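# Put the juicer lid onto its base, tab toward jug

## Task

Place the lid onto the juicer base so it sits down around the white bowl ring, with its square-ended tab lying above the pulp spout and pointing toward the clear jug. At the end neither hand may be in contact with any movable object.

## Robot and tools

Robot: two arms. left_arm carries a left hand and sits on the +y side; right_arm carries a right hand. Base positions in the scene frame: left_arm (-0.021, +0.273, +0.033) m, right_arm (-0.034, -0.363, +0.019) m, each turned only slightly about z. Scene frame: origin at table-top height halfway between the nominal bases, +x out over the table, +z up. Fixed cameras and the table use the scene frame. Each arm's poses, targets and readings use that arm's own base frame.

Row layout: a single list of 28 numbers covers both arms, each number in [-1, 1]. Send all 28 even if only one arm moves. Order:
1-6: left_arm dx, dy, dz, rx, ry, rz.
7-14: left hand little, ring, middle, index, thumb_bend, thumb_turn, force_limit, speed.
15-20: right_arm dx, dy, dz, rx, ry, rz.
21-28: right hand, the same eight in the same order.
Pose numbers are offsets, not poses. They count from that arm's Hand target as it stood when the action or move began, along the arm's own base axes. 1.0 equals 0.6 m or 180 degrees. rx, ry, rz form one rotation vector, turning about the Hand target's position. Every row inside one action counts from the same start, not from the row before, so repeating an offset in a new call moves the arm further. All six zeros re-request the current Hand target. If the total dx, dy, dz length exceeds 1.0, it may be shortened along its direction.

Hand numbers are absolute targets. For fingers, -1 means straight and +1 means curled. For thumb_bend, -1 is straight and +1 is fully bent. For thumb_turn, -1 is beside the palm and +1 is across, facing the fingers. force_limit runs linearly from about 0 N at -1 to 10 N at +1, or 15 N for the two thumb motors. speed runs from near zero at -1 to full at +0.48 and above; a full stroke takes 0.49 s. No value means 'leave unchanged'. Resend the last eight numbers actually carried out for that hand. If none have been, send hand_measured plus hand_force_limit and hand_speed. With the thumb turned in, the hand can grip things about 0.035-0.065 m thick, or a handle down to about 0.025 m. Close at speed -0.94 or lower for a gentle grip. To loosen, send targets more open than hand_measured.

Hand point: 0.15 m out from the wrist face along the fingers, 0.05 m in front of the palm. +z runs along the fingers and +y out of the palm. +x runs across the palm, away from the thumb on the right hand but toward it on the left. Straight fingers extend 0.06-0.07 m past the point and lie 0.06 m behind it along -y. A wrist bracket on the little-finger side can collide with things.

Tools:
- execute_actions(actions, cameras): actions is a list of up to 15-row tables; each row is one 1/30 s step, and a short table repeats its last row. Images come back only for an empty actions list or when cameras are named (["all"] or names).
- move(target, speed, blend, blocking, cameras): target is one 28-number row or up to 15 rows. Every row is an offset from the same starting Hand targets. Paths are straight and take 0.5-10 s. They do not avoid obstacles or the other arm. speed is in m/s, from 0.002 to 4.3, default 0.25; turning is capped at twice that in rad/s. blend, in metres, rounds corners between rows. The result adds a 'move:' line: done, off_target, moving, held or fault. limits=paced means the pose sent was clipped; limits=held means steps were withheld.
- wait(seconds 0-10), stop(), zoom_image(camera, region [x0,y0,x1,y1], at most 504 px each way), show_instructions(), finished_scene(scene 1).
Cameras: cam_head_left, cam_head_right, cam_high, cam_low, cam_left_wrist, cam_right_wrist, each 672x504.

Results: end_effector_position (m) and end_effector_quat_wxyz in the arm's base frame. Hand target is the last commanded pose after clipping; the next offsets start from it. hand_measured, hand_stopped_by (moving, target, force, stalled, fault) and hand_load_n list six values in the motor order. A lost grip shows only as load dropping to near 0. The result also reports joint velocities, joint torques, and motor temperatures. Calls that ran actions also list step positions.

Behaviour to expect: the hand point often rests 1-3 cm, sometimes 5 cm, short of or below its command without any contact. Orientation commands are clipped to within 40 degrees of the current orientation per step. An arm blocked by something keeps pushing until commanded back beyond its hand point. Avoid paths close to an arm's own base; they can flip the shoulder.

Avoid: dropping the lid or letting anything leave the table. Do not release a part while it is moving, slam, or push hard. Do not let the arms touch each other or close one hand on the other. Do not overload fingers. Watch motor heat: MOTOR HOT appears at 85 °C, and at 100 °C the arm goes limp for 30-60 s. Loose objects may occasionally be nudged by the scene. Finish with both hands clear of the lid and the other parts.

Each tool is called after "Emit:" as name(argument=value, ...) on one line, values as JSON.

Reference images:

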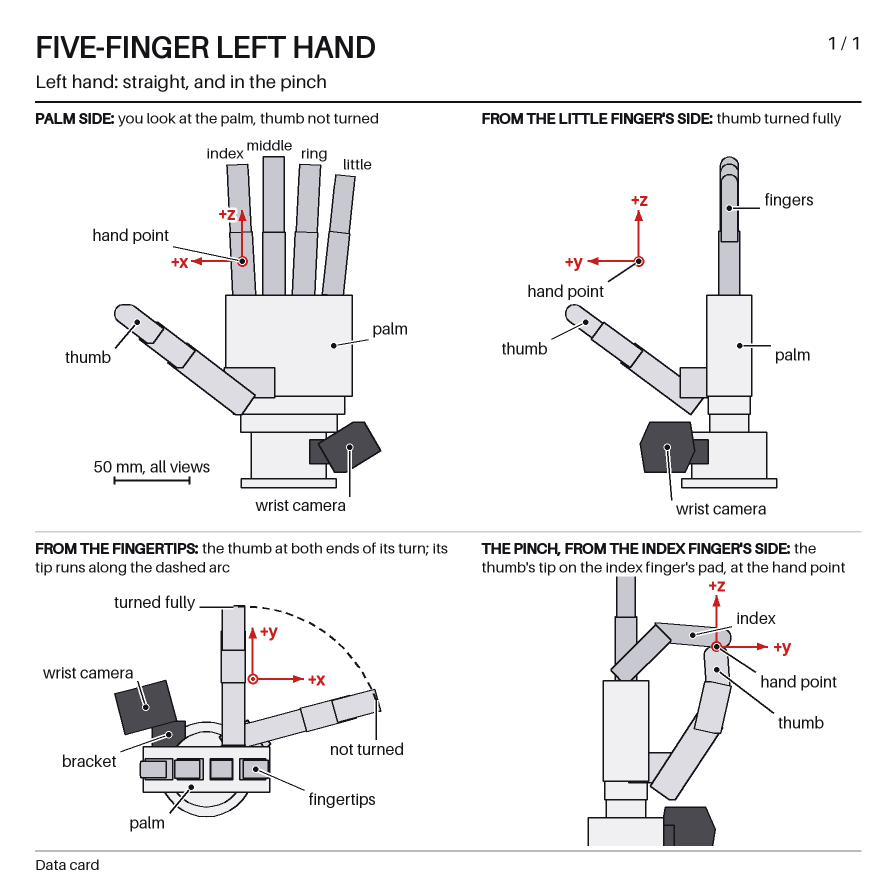

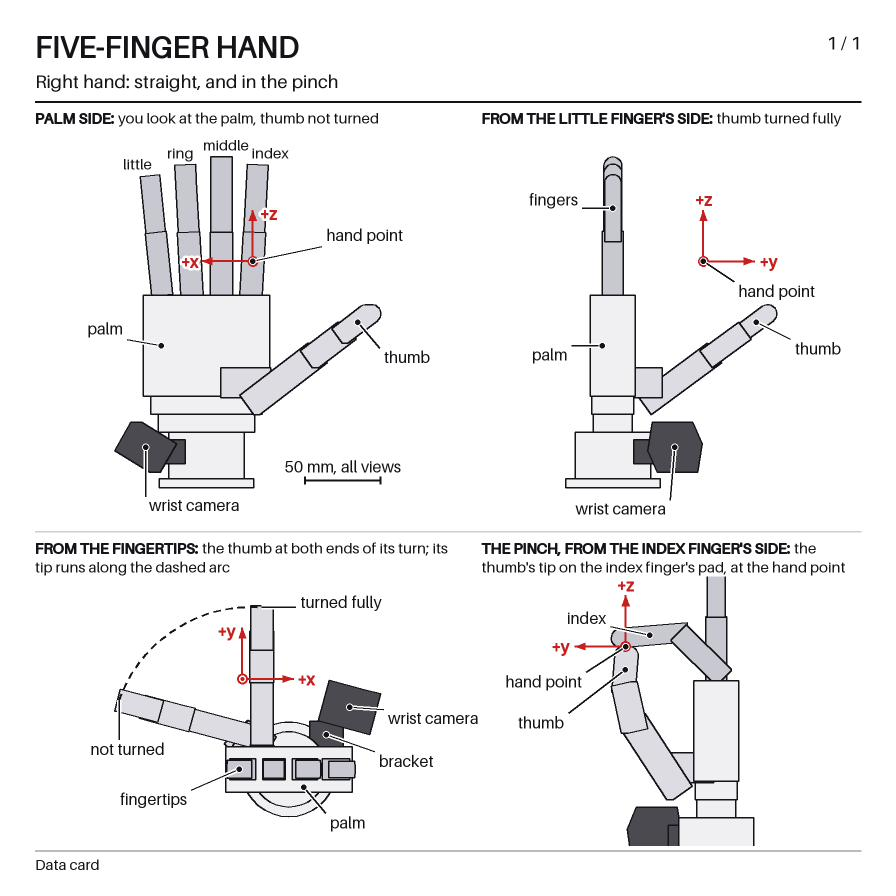

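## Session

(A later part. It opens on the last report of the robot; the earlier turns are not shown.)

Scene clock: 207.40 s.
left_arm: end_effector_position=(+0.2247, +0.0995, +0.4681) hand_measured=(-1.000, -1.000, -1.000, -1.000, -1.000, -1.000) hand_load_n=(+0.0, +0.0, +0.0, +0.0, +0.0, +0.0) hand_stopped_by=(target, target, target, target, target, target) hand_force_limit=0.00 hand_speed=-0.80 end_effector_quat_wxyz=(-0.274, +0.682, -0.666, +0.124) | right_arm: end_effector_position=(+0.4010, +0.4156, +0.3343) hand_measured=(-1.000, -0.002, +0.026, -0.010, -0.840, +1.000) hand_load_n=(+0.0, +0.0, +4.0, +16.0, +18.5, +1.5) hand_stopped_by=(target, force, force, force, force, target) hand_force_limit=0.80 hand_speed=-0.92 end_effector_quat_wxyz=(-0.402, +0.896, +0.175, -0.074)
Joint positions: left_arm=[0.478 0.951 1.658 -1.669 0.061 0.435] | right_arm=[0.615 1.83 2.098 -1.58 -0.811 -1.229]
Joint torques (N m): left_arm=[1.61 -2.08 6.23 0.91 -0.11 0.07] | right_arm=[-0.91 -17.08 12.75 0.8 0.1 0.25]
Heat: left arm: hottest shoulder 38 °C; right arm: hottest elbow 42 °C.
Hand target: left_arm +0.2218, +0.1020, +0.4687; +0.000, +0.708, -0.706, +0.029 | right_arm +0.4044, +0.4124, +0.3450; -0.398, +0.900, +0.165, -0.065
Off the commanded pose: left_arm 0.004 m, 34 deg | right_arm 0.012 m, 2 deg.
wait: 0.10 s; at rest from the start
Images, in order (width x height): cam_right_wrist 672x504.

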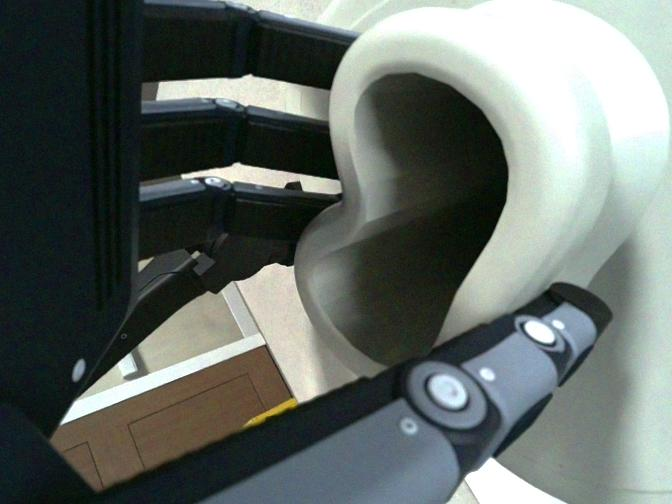

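Emit:
move(target=[0,0,0,0,0,0,-1,-1,-1,-1,-1,-1,0,-0.8,0,-0.005,0.045,0,0,0,-1,0.5,0.5,0.5,0.25,1,0.8,-0.92], speed=0.04, cameras=["cam_head_left","cam_low"])

Emit:
zoom_image(camera="cam_low", region=[262, 178, 318, 220])

Emit:
zoom_image(camera="cam_head_left", region=[245, 200, 345, 300])

Scene clock: 209.83 s.
left_arm: end_effector_position=(+0.2247, +0.0995, +0.4681) hand_measured=(-1.000, -1.000, -1.000, -1.000, -1.000, -1.000) hand_load_n=(+0.0, +0.0, +0.0, +0.0, +0.0, +0.0) hand_stopped_by=(target, target, target, target, target, target) hand_force_limit=0.00 hand_speed=-0.80 end_effector_quat_wxyz=(-0.274, +0.682, -0.666, +0.124) | right_arm: end_effector_position=(+0.4021, +0.4130, +0.3436) hand_measured=(-1.000, -0.002, +0.026, -0.010, -0.840, +1.000) hand_load_n=(+0.0, +0.0, +6.5, +15.0, +17.5, -5.0) hand_stopped_by=(target, force, force, force, force, target) hand_force_limit=0.80 hand_speed=-0.92 end_effector_quat_wxyz=(-0.393, +0.900, +0.173, -0.077)
Joint positions: left_arm=[0.478 0.951 1.658 -1.669 0.061 0.435] | right_arm=[0.615 1.851 2.159 -1.636 -0.795 -1.233]
Joint torques (N m): left_arm=[1.73 -1.9 6.24 0.91 -0.11 0.09] | right_arm=[-1.26 -17.38 16.57 -0.25 -0.52 0.23]
Heat: left arm: hottest shoulder 38 °C; right arm: hottest elbow 42 °C.
Hand target: left_arm +0.2218, +0.1020, +0.4687; +0.000, +0.708, -0.706, +0.029 | right_arm +0.4044, +0.4093, +0.3721; -0.398, +0.900, +0.165, -0.064
Off the commanded pose: left_arm 0.004 m, 34 deg | right_arm 0.029 m, 2 deg.
joint sent to its limit (left arm) — joint 4 (wrist pitch), lower limit. The joint targets are off in orientation, not in position.
move: off_target (left_arm, right_arm)
Images, in order (width x height): cam_head_left 672x504, cam_low 672x504.

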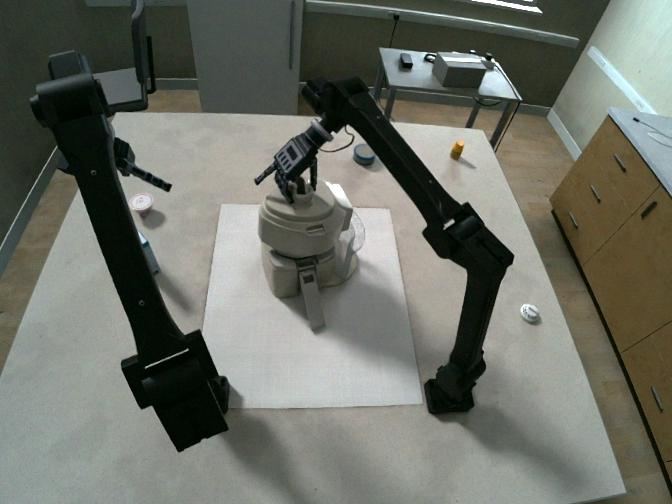

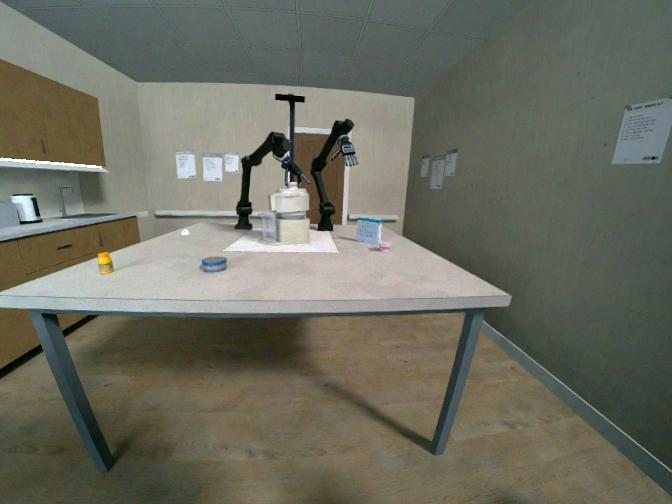

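Scaled by 9.000 from the camera's 672x504 image, which has a finer 960x720 frame.

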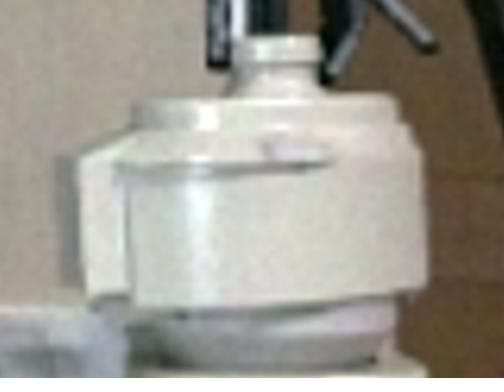

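Scaled by 5.040 from the camera's 672x504 image, which has a finer 960x720 frame.

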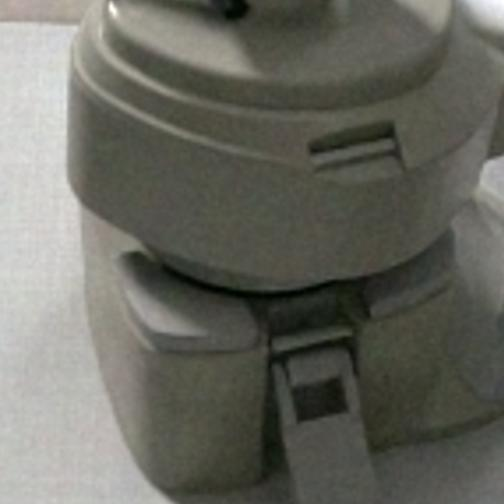

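Emit:
move(target=[0,0,0,0,0,0,-1,-1,-1,-1,-1,-1,0,-0.8,0,0.006,-0.07,0,0,-0.011,-1,0.5,0.5,0.5,0.25,1,0.8,-0.92], speed=0.04, cameras=["cam_head_left","cam_low"])

Emit:
zoom_image(camera="cam_low", region=[262, 178, 318, 220])

Emit:
zoom_image(camera="cam_head_left", region=[245, 200, 345, 300])

Scene clock: 211.60 s.
left_arm: end_effector_position=(+0.2247, +0.0995, +0.4681) hand_measured=(-1.000, -1.000, -1.000, -1.000, -1.000, -1.000) hand_load_n=(+0.0, +0.0, +0.0, +0.0, +0.0, -0.5) hand_stopped_by=(target, target, target, target, target, target) hand_force_limit=0.00 hand_speed=-0.80 end_effector_quat_wxyz=(-0.274, +0.682, -0.666, +0.124) | right_arm: end_effector_position=(+0.4032, +0.4165, +0.3361) hand_measured=(-1.000, -0.002, +0.026, -0.010, -0.840, +1.000) hand_load_n=(+0.0, +0.5, +4.0, +12.0, +17.0, -4.0) hand_stopped_by=(target, force, force, force, force, target) hand_force_limit=0.80 hand_speed=-0.92 end_effector_quat_wxyz=(-0.407, +0.898, +0.160, -0.056)
Joint positions: left_arm=[0.478 0.951 1.658 -1.669 0.061 0.435] | right_arm=[0.615 1.796 2.051 -1.503 -0.796 -1.173]
Joint torques (N m): left_arm=[1.67 -1.9 6.24 0.95 -0.11 0.07] | right_arm=[-0.91 -16.56 9.39 1.37 -0.04 0.14]
Heat: left arm: hottest shoulder 38 °C; right arm: hottest elbow 42 °C.
Hand target: left_arm +0.2218, +0.1020, +0.4687; +0.000, +0.708, -0.706, +0.029 | right_arm +0.4043, +0.4130, +0.3300; -0.399, +0.903, +0.149, -0.058
Off the commanded pose: left_arm 0.004 m, 34 deg | right_arm 0.007 m, 2 deg.
joint sent to its limit (left arm) — joint 4 (wrist pitch), lower limit. The joint targets are off in orientation, not in position.
move: off_target (left_arm)
Images, in order (width x height): cam_head_left 672x504, cam_low 672x504.

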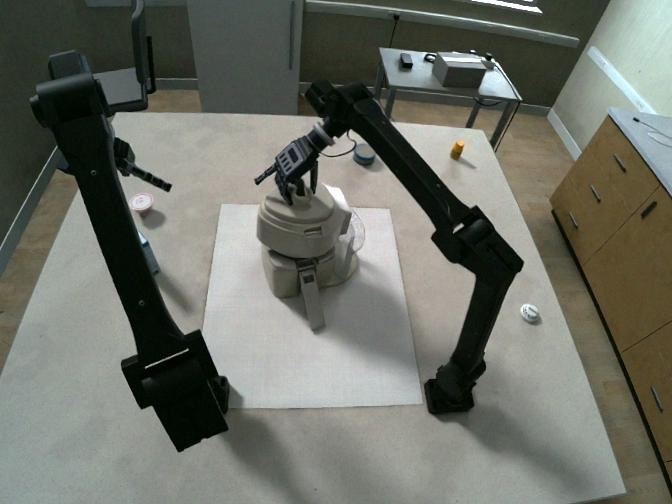

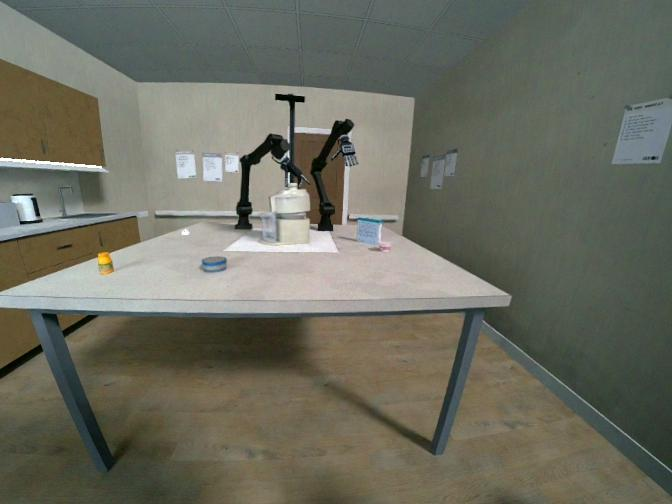

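Scaled by 9.000 from the camera's 672x504 image, which has a finer 960x720 frame.

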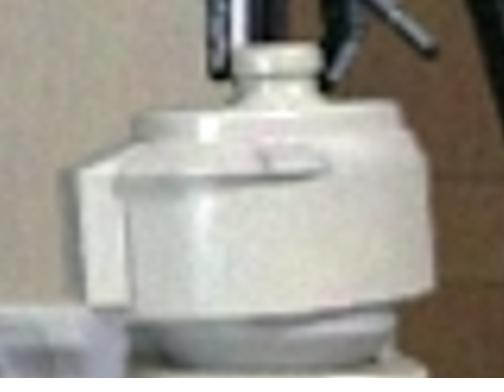

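Scaled by 5.040 from the camera's 672x504 image, which has a finer 960x720 frame.

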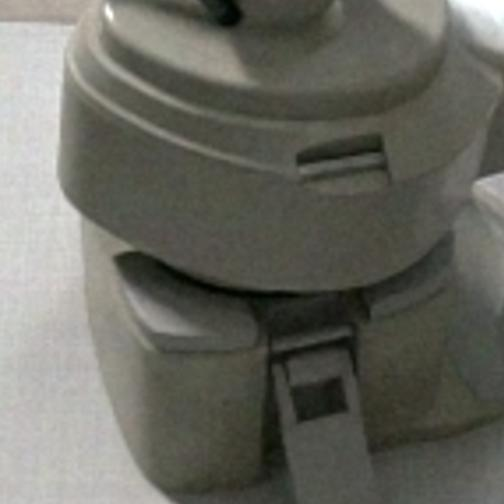

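Emit:
move(target=[[0,0,0,0,0,0,-1,-1,-1,-1,-1,-1,0,-0.8,0,0.003,0.014,0,0,0.004,-1,0.5,0.5,0.5,0.25,1,0.8,-0.92],[0,0,0,0,0,0,-1,-1,-1,-1,-1,-1,0,-0.8,0,0.003,0.0145,0,0,0.004,-1,-0.45,-0.45,-0.45,-1,1,0.8,-0.6]], speed=0.03, cameras=["cam_head_left","cam_low","cam_right_wrist"])

Emit:
zoom_image(camera="cam_low", region=[262, 178, 318, 220])

Emit:
zoom_image(camera="cam_head_left", region=[245, 200, 345, 300])

Scene clock: 213.67 s.
left_arm: end_effector_position=(+0.2247, +0.0995, +0.4681) hand_measured=(-1.000, -1.000, -1.000, -1.000, -1.000, -1.000) hand_load_n=(+0.0, +0.0, +0.0, +0.0, +0.0, +0.0) hand_stopped_by=(target, target, target, target, target, target) hand_force_limit=0.00 hand_speed=-0.80 end_effector_quat_wxyz=(-0.274, +0.682, -0.666, +0.124) | right_arm: end_effector_position=(+0.4011, +0.4103, +0.3348) hand_measured=(-1.000, -0.450, -0.450, -0.450, -1.000, +1.000) hand_load_n=(+0.0, +0.0, -1.5, +0.0, +0.0, +0.0) hand_stopped_by=(target, target, target, target, target, target) hand_force_limit=0.80 hand_speed=-0.60 end_effector_quat_wxyz=(-0.398, +0.902, +0.153, -0.063)
Joint positions: left_arm=[0.478 0.951 1.658 -1.669 0.061 0.435] | right_arm=[0.61 1.797 2.053 -1.529 -0.787 -1.173]
Joint torques (N m): left_arm=[1.55 -1.85 6.23 0.85 -0.1 0.07] | right_arm=[-0.38 -15.68 13.38 0.79 -0.47 0]
Heat: left arm: hottest shoulder 38 °C; right arm: hottest elbow 42 °C.
Hand target: left_arm +0.2218, +0.1020, +0.4687; +0.000, +0.708, -0.706, +0.029 | right_arm +0.4044, +0.4147, +0.3388; -0.399, +0.902, +0.155, -0.060
Off the commanded pose: left_arm 0.004 m, 34 deg | right_arm 0.007 m, 0 deg.
joint sent to its limit (left arm) — joint 4 (wrist pitch), lower limit. The joint targets are off in orientation, not in position.
move: off_target (left_arm)
Images, in order (width x height): cam_head_left 672x504, cam_low 672x504, cam_right_wrist 672x504.

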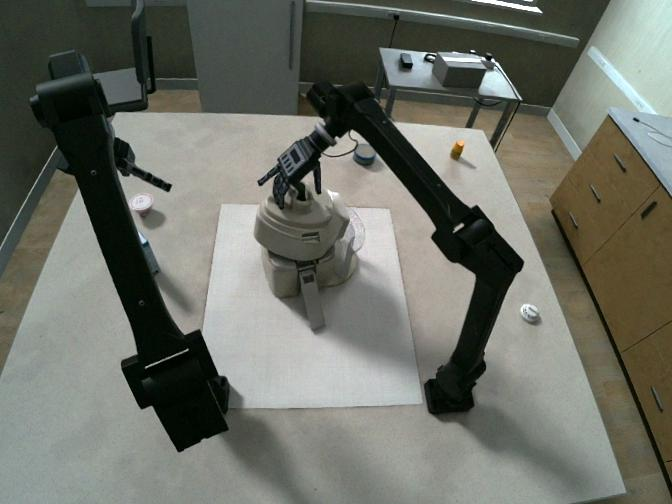

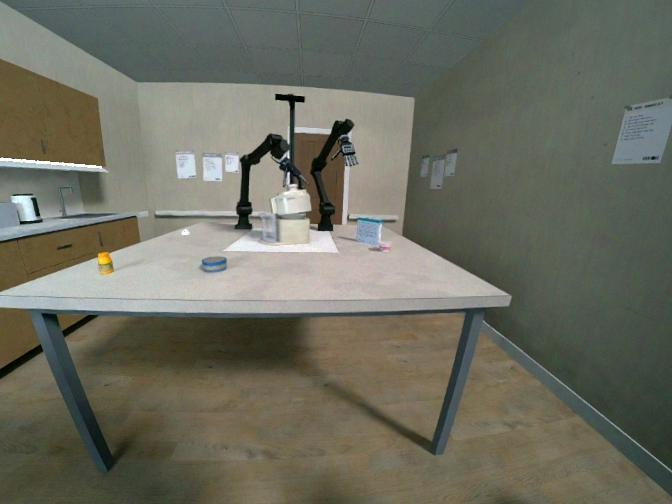

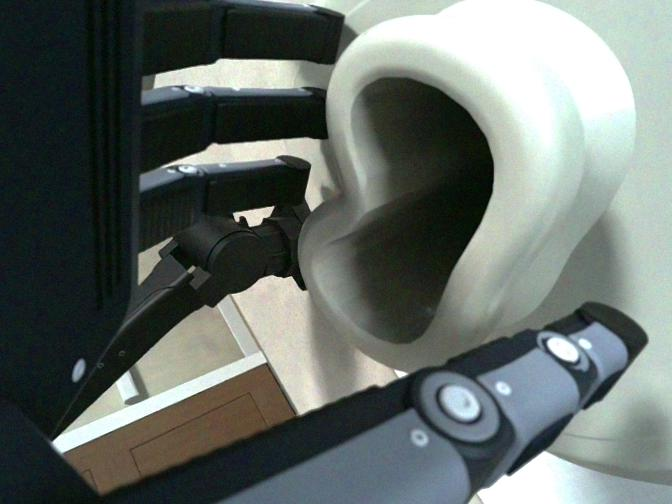

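Scaled by 9.000 from the camera's 672x504 image, which has a finer 960x720 frame.

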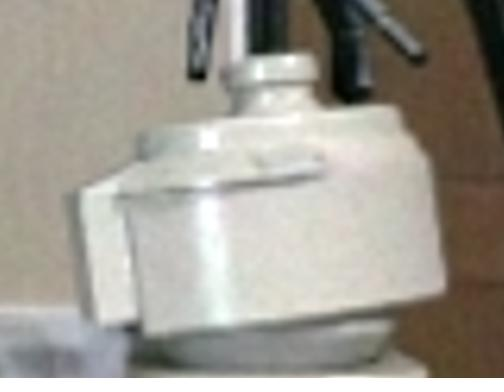

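Scaled by 5.040 from the camera's 672x504 image, which has a finer 960x720 frame.

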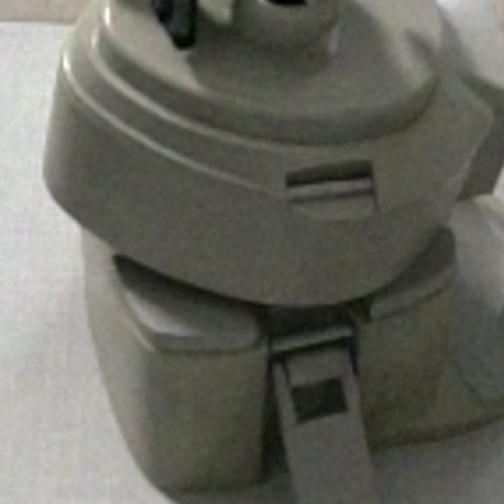

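Emit:
move(target=[0,0,0,0,0,0,-1,-1,-1,-1,-1,-1,0,-0.8,0,0,0.06,0,0,0,-1,-0.45,-0.45,-0.45,-1,1,0.8,-0.6], speed=0.1, cameras=["cam_low","cam_head_left"])

Scene clock: 215.77 s.
left_arm: end_effector_position=(+0.2247, +0.0995, +0.4681) hand_measured=(-1.000, -1.000, -1.000, -1.000, -1.000, -1.000) hand_load_n=(+0.0, +0.0, +0.0, +0.0, +0.0, +0.0) hand_stopped_by=(target, target, target, target, target, target) hand_force_limit=0.00 hand_speed=-0.80 end_effector_quat_wxyz=(-0.274, +0.682, -0.666, +0.124) | right_arm: end_effector_position=(+0.3990, +0.4088, +0.3677) hand_measured=(-1.000, -0.450, -0.450, -0.450, -1.000, +1.000) hand_load_n=(+0.0, -0.5, +0.0, +0.0, +0.0, +0.0) hand_stopped_by=(target, target, target, target, target, target) hand_force_limit=0.80 hand_speed=-0.60 end_effector_quat_wxyz=(-0.396, +0.903, +0.152, -0.067)
Joint positions: left_arm=[0.478 0.951 1.658 -1.669 0.061 0.435] | right_arm=[0.61 1.83 2.192 -1.643 -0.787 -1.173]
Joint torques (N m): left_arm=[1.61 -1.85 6.23 0.9 -0.1 0.09] | right_arm=[-0.62 -14.8 14.83 0.65 -0.49 0]
Heat: left arm: hottest shoulder 38 °C; right arm: hottest elbow 42 °C.
Hand target: left_arm +0.2218, +0.1020, +0.4687; +0.000, +0.708, -0.706, +0.029 | right_arm +0.4043, +0.4147, +0.3748; -0.399, +0.902, +0.155, -0.060
Off the commanded pose: left_arm 0.004 m, 34 deg | right_arm 0.011 m, 1 deg.
joint sent to its limit (left arm) — joint 4 (wrist pitch), lower limit. The joint targets are off in orientation, not in position.
move: off_target (left_arm, right_arm)
Images, in order (width x height): cam_head_left 672x504, cam_low 672x504.

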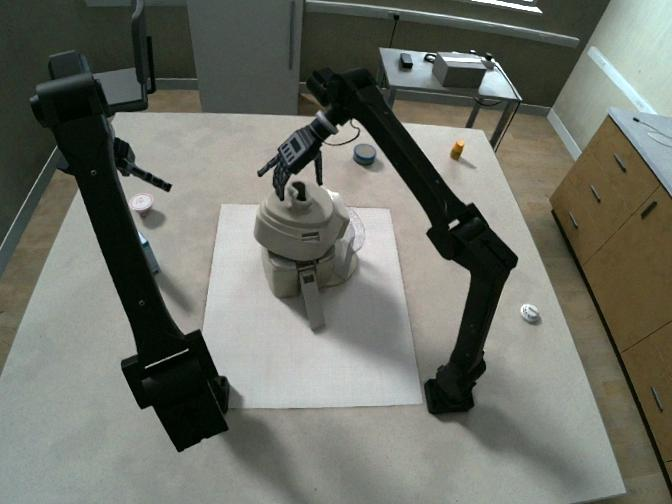

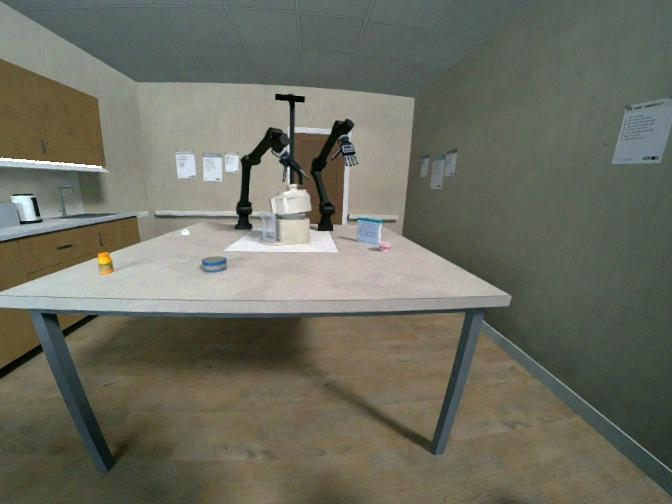

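Emit:
zoom_image(camera="cam_low", region=[262, 178, 318, 220])

Emit:
zoom_image(camera="cam_low", region=[255, 208, 325, 260])

Emit:
zoom_image(camera="cam_head_left", region=[245, 170, 375, 300])

Scaled by 9.000 from the camera's 672x504 image, which has a finer 960x720 frame.

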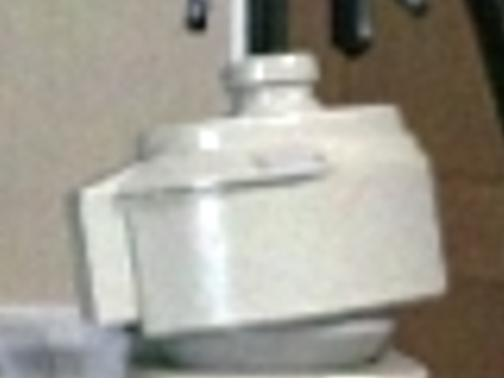

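Scaled by 7.200 from the camera's 672x504 image, which has a finer 960x720 frame.

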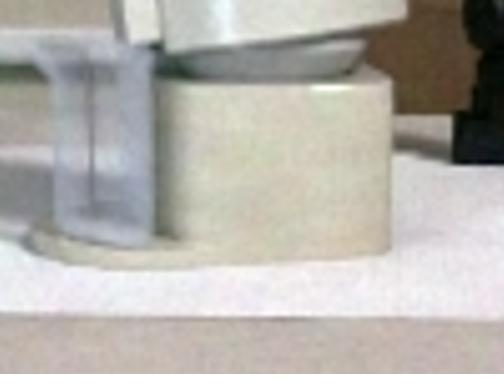

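Scaled by 3.877 from the camera's 672x504 image, which has a finer 960x720 frame.

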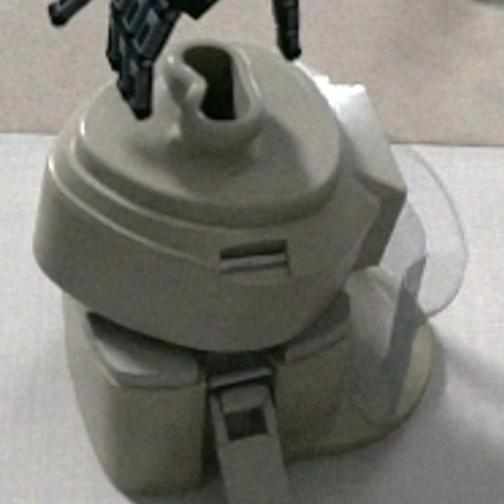

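Emit:
move(target=[0,0,0,0,0,0,-1,-1,-1,-1,-1,-1,0,-0.8,0,0,0.08,0,0,0,-1,-0.45,-0.45,-0.45,-1,1,0.8,-0.6], speed=0.15, cameras=["all"])

Scene clock: 217.20 s.
left_arm: end_effector_position=(+0.2247, +0.0995, +0.4681) hand_measured=(-1.000, -1.000, -1.000, -1.000, -1.000, -1.000) hand_load_n=(+0.0, +0.0, +0.0, +0.0, +0.0, -0.5) hand_stopped_by=(target, target, target, target, target, target) hand_force_limit=0.00 hand_speed=-0.80 end_effector_quat_wxyz=(-0.274, +0.682, -0.666, +0.124) | right_arm: end_effector_position=(+0.4014, +0.4129, +0.4107) hand_measured=(-1.000, -0.450, -0.450, -0.450, -1.000, +1.000) hand_load_n=(+0.0, +0.0, +0.0, +0.0, +0.0, +0.5) hand_stopped_by=(target, target, target, target, target, target) hand_force_limit=0.80 hand_speed=-0.60 end_effector_quat_wxyz=(-0.413, +0.898, +0.145, -0.040)
Joint positions: left_arm=[0.478 0.951 1.658 -1.669 0.061 0.435] | right_arm=[0.61 1.839 2.318 -1.67 -0.787 -1.121]
Joint torques (N m): left_arm=[1.67 -2.08 6.26 0.91 -0.11 0.08] | right_arm=[-0.62 -16.03 14.17 0.81 -0.53 0.06]
Heat: left arm: hottest shoulder 38 °C; right arm: hottest elbow 42 °C.
Hand target: left_arm +0.2218, +0.1020, +0.4687; +0.000, +0.708, -0.706, +0.029 | right_arm +0.4044, +0.4147, +0.4226; -0.399, +0.902, +0.155, -0.060
Off the commanded pose: left_arm 0.004 m, 34 deg | right_arm 0.013 m, 3 deg.
joint sent to its limit (left arm) — joint 4 (wrist pitch), lower limit. The joint targets are off in orientation, not in position.
joint sent to its limit (right arm) — joint 4 (wrist pitch), lower limit. The joint targets are off in orientation, not in position.
move: off_target (left_arm, right_arm)

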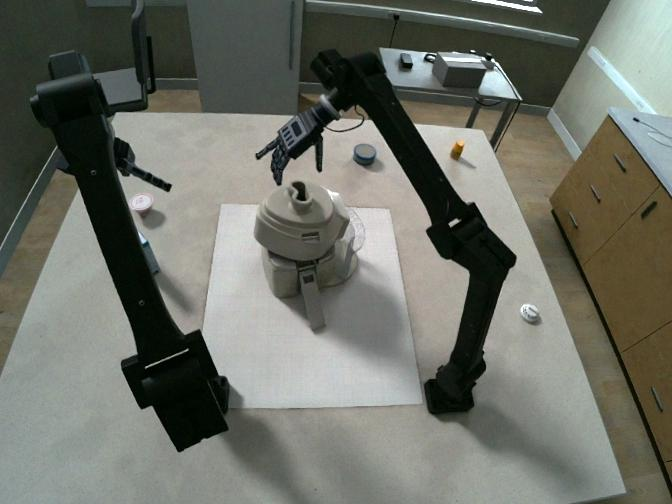

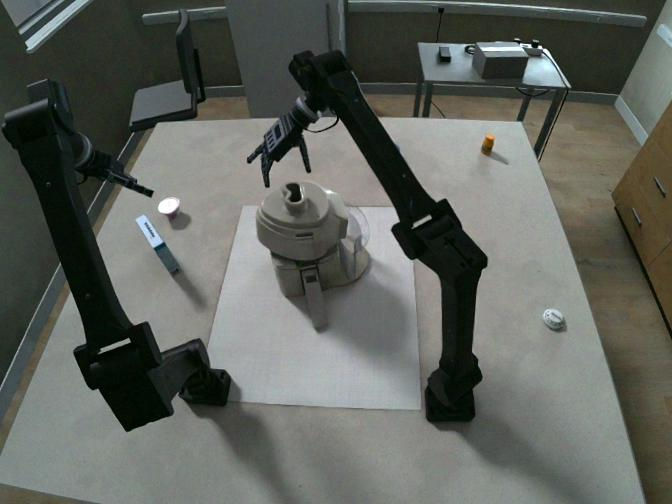

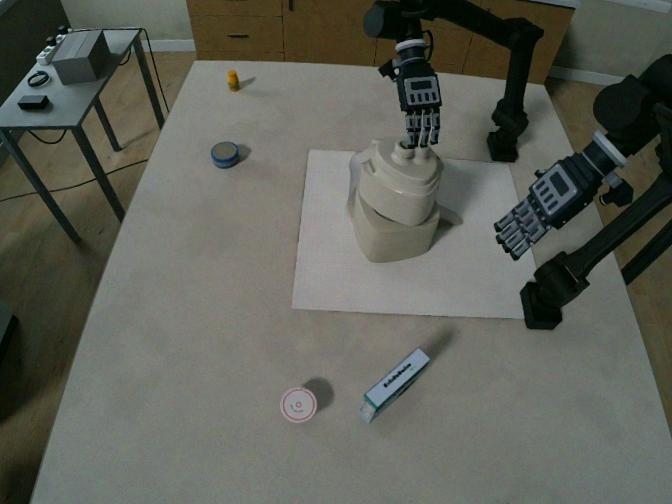

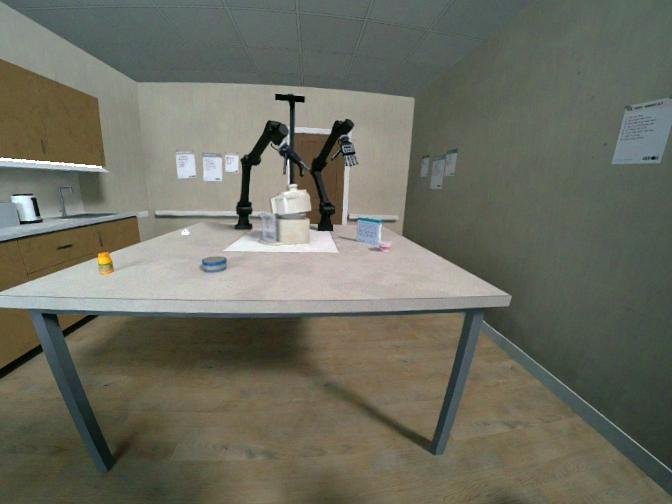

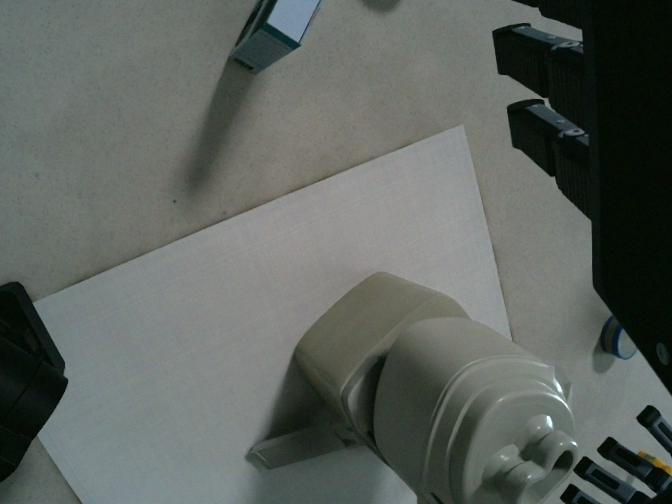

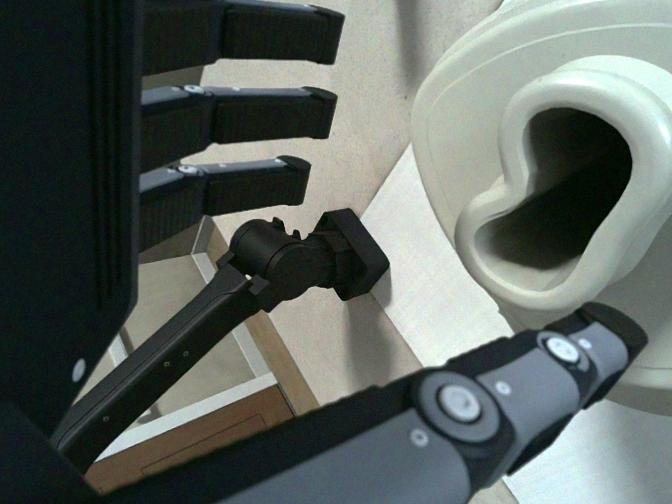

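Emit:
zoom_image(camera="cam_left_wrist", region=[240, 260, 600, 504])

Emit:
zoom_image(camera="cam_high", region=[330, 120, 460, 270])

Emit:
zoom_image(camera="cam_head_left", region=[245, 170, 375, 300])

Emit:
zoom_image(camera="cam_head_right", region=[245, 170, 385, 300])

Scaled by 1.400 from the camera's 672x504 image, which has a finer 960x720 frame.

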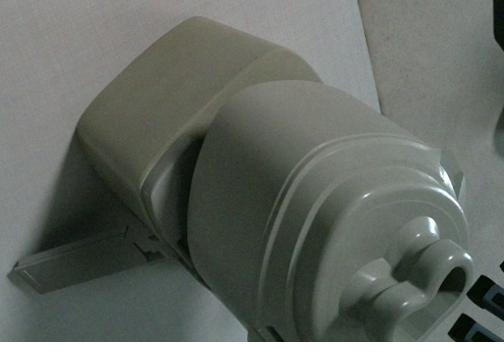

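Scaled by 3.360 from the camera's 672x504 image, which has a finer 960x720 frame.

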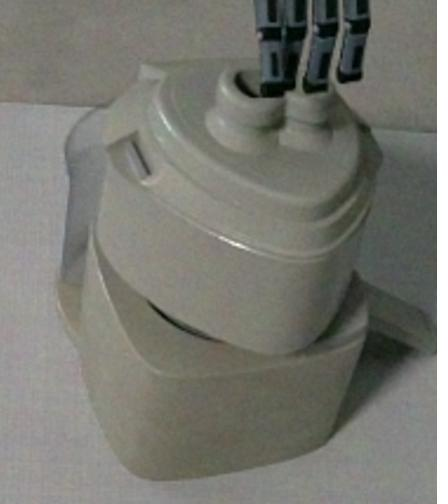

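Scaled by 3.877 from the camera's 672x504 image, which has a finer 960x720 frame.

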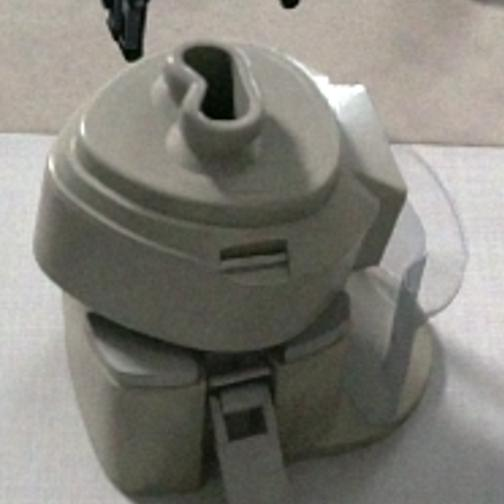

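Scaled by 3.600 from the camera's 672x504 image, which has a finer 960x720 frame.

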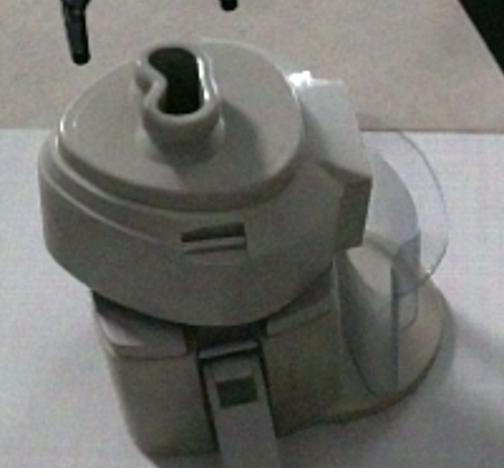

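Emit:
zoom_image(camera="cam_high", region=[340, 190, 460, 270])

Emit:
zoom_image(camera="cam_high", region=[340, 130, 460, 210])

Scaled by 4.200 from the camera's 672x504 image, which has a finer 960x720 frame.

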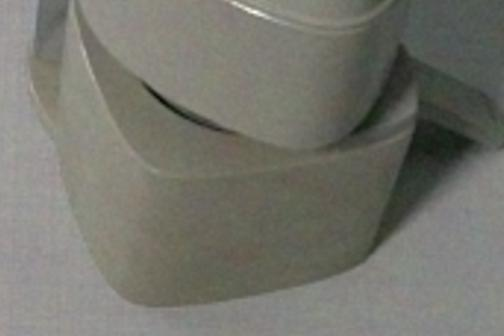

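Scaled by 4.200 from the camera's 672x504 image, which has a finer 960x720 frame.

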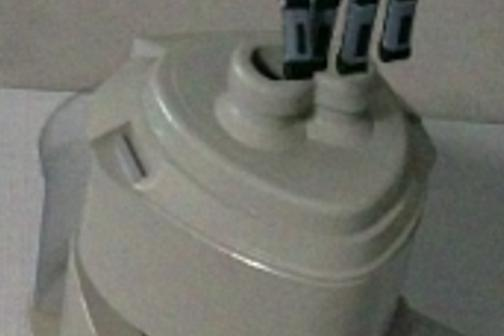

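Emit:
move(target=[[0,0,0,0,0,0,-1,-1,-1,-1,-1,-1,0,-0.8,-0.02,-0.2,0.03,0,0,0,-1,-0.45,-0.45,-0.45,-1,1,0.8,-0.6],[0,0,0,0,0,0,-1,-1,-1,-1,-1,-1,0,-0.8,-0.1,-0.42,0.03,0,0,0,-1,-0.45,-0.45,-0.45,-1,1,0.8,-0.6]], speed=0.2, blend=0.03, cameras=["cam_head_left","cam_high"])

Scene clock: 225.90 s.
left_arm: end_effector_position=(+0.2247, +0.0995, +0.4681) hand_measured=(-1.000, -1.000, -1.000, -1.000, -1.000, -1.000) hand_load_n=(+0.0, +0.0, +0.5, +0.0, +0.0, +0.0) hand_stopped_by=(target, target, target, target, target, target) hand_force_limit=0.00 hand_speed=-0.80 end_effector_quat_wxyz=(-0.274, +0.682, -0.666, +0.124) | right_arm: end_effector_position=(+0.3446, +0.1629, +0.4420) hand_measured=(-1.000, -0.450, -0.450, -0.450, -1.000, +1.000) hand_load_n=(+0.0, +0.0, +0.0, +0.0, +0.0, +0.0) hand_stopped_by=(target, target, target, target, target, target) hand_force_limit=0.80 hand_speed=-0.60 end_effector_quat_wxyz=(-0.419, +0.898, +0.079, +0.104)
Joint positions: left_arm=[0.478 0.951 1.658 -1.669 0.061 0.435] | right_arm=[0.158 1.269 1.738 -1.673 -0.835 -1.423]
Joint torques (N m): left_arm=[1.85 -1.96 6.19 0.95 -0.11 0.08] | right_arm=[-0.26 -8.23 10.03 0.99 -0.45 -0.15]
Heat: left arm: hottest shoulder 38 °C; right arm: hottest elbow 42 °C.
Hand target: left_arm +0.2218, +0.1020, +0.4687; +0.000, +0.708, -0.706, +0.029 | right_arm +0.3443, +0.1628, +0.4407; -0.399, +0.902, +0.155, -0.060
Off the commanded pose: left_arm 0.004 m, 34 deg | right_arm 0.001 m, 21 deg.
joint sent to its limit (left arm) — joint 4 (wrist pitch), lower limit. The joint targets are off in orientation, not in position.
joint sent to its limit (right arm) — joint 4 (wrist pitch), lower limit. The joint targets are off in orientation, not in position.
move: off_target (left_arm, right_arm)
Images, in order (width x height): cam_head_left 672x504, cam_high 672x504.

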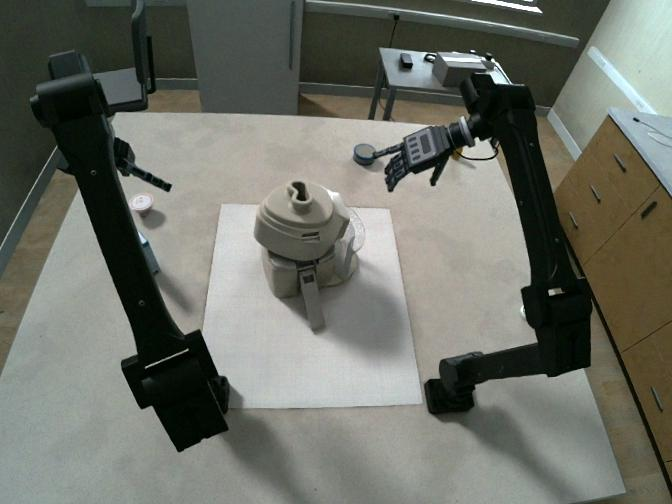

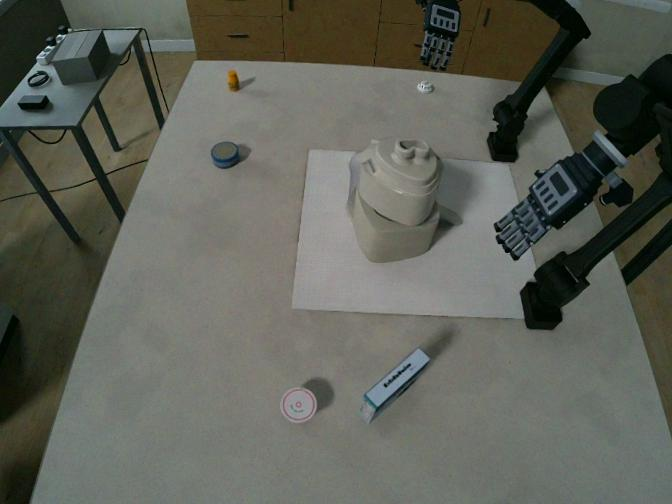

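Emit:
move(target=[0.15,-0.33,0.02,0,0,0,-1,-1,-1,-1,-1,-1,0,-0.8,0,0,0,0,0,0,-1,-0.45,-0.45,-0.45,-1,1,0.8,-0.6], speed=0.2, cameras=["cam_head_left","cam_left_wrist","cam_high"])

Scene clock: 228.30 s.
left_arm: end_effector_position=(+0.3123, -0.0953, +0.4629) hand_measured=(-1.000, -1.000, -1.000, -1.000, -1.000, -1.000) hand_load_n=(+0.0, +0.0, +0.0, +0.0, +0.0, -0.5) hand_stopped_by=(target, target, target, target, target, target) hand_force_limit=0.00 hand_speed=-0.80 end_effector_quat_wxyz=(-0.118, +0.686, -0.682, +0.225) | right_arm: end_effector_position=(+0.3446, +0.1629, +0.4420) hand_measured=(-1.000, -0.450, -0.450, -0.450, -1.000, +1.000) hand_load_n=(-0.5, +0.0, +0.0, +0.0, -0.5, +0.0) hand_stopped_by=(target, target, target, target, target, target) hand_force_limit=0.80 hand_speed=-0.60 end_effector_quat_wxyz=(-0.419, +0.898, +0.079, +0.104)
Joint positions: left_arm=[-0.121 1.145 1.749 -1.669 0.088 -0.15] | right_arm=[0.158 1.269 1.738 -1.673 -0.835 -1.424]
Joint torques (N m): left_arm=[0.91 -5.54 9.18 0.69 0.13 -0.24] | right_arm=[-0.21 -7.82 9.95 1.01 -0.43 -0.14]
Heat: left arm: hottest shoulder 38 °C; right arm: hottest elbow 42 °C.
Hand target: left_arm +0.3118, -0.0961, +0.4808; +0.000, +0.707, -0.706, +0.029 | right_arm +0.3443, +0.1635, +0.4401; -0.417, +0.899, +0.085, +0.103 (not the last commanded pose)
Off the commanded pose: left_arm 0.018 m, 26 deg | right_arm 0.001 m, 21 deg.
joint sent to its limit (left arm) — joint 4 (wrist pitch), lower limit. The joint targets are off in orientation, not in position.
move: off_target (left_arm, right_arm)
Images, in order (width x height): cam_head_left 672x504, cam_high 672x504, cam_left_wrist 672x504.

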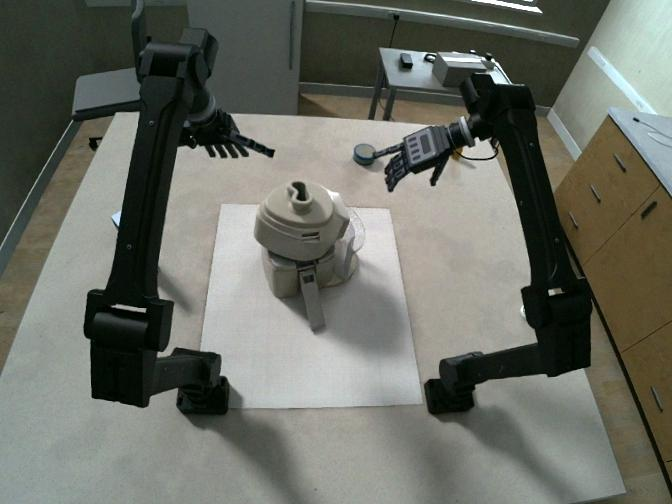

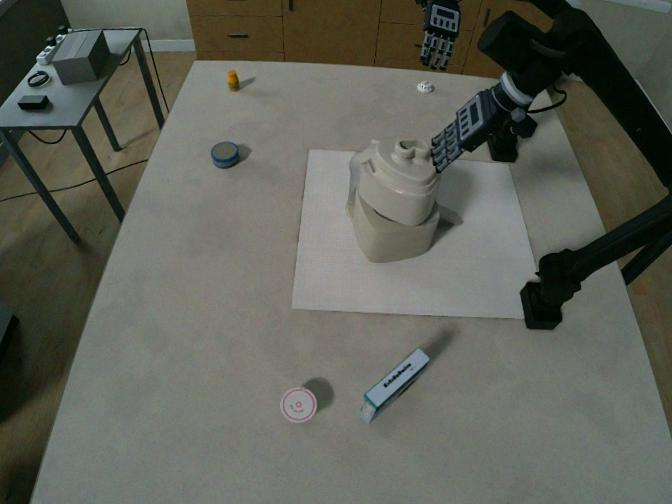

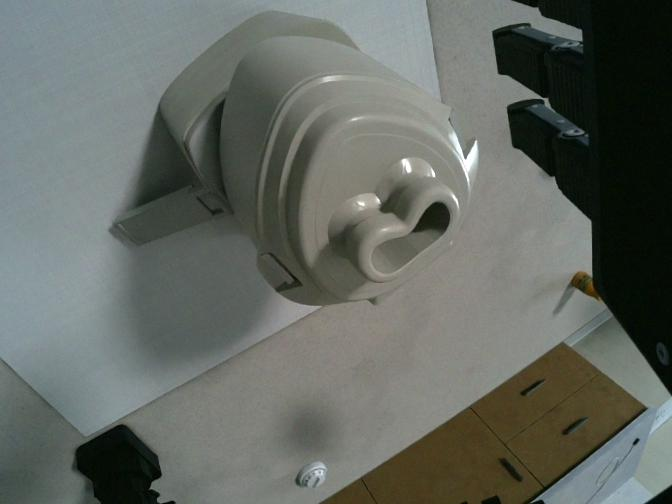

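Emit:
zoom_image(camera="cam_left_wrist", region=[100, 0, 500, 320])

Scaled by 1.260 from the camera's 672x504 image, which has a finer 960x720 frame.

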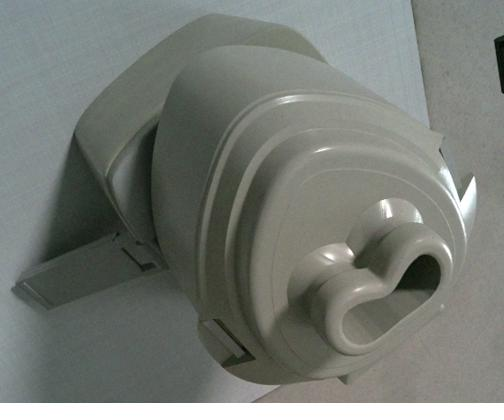

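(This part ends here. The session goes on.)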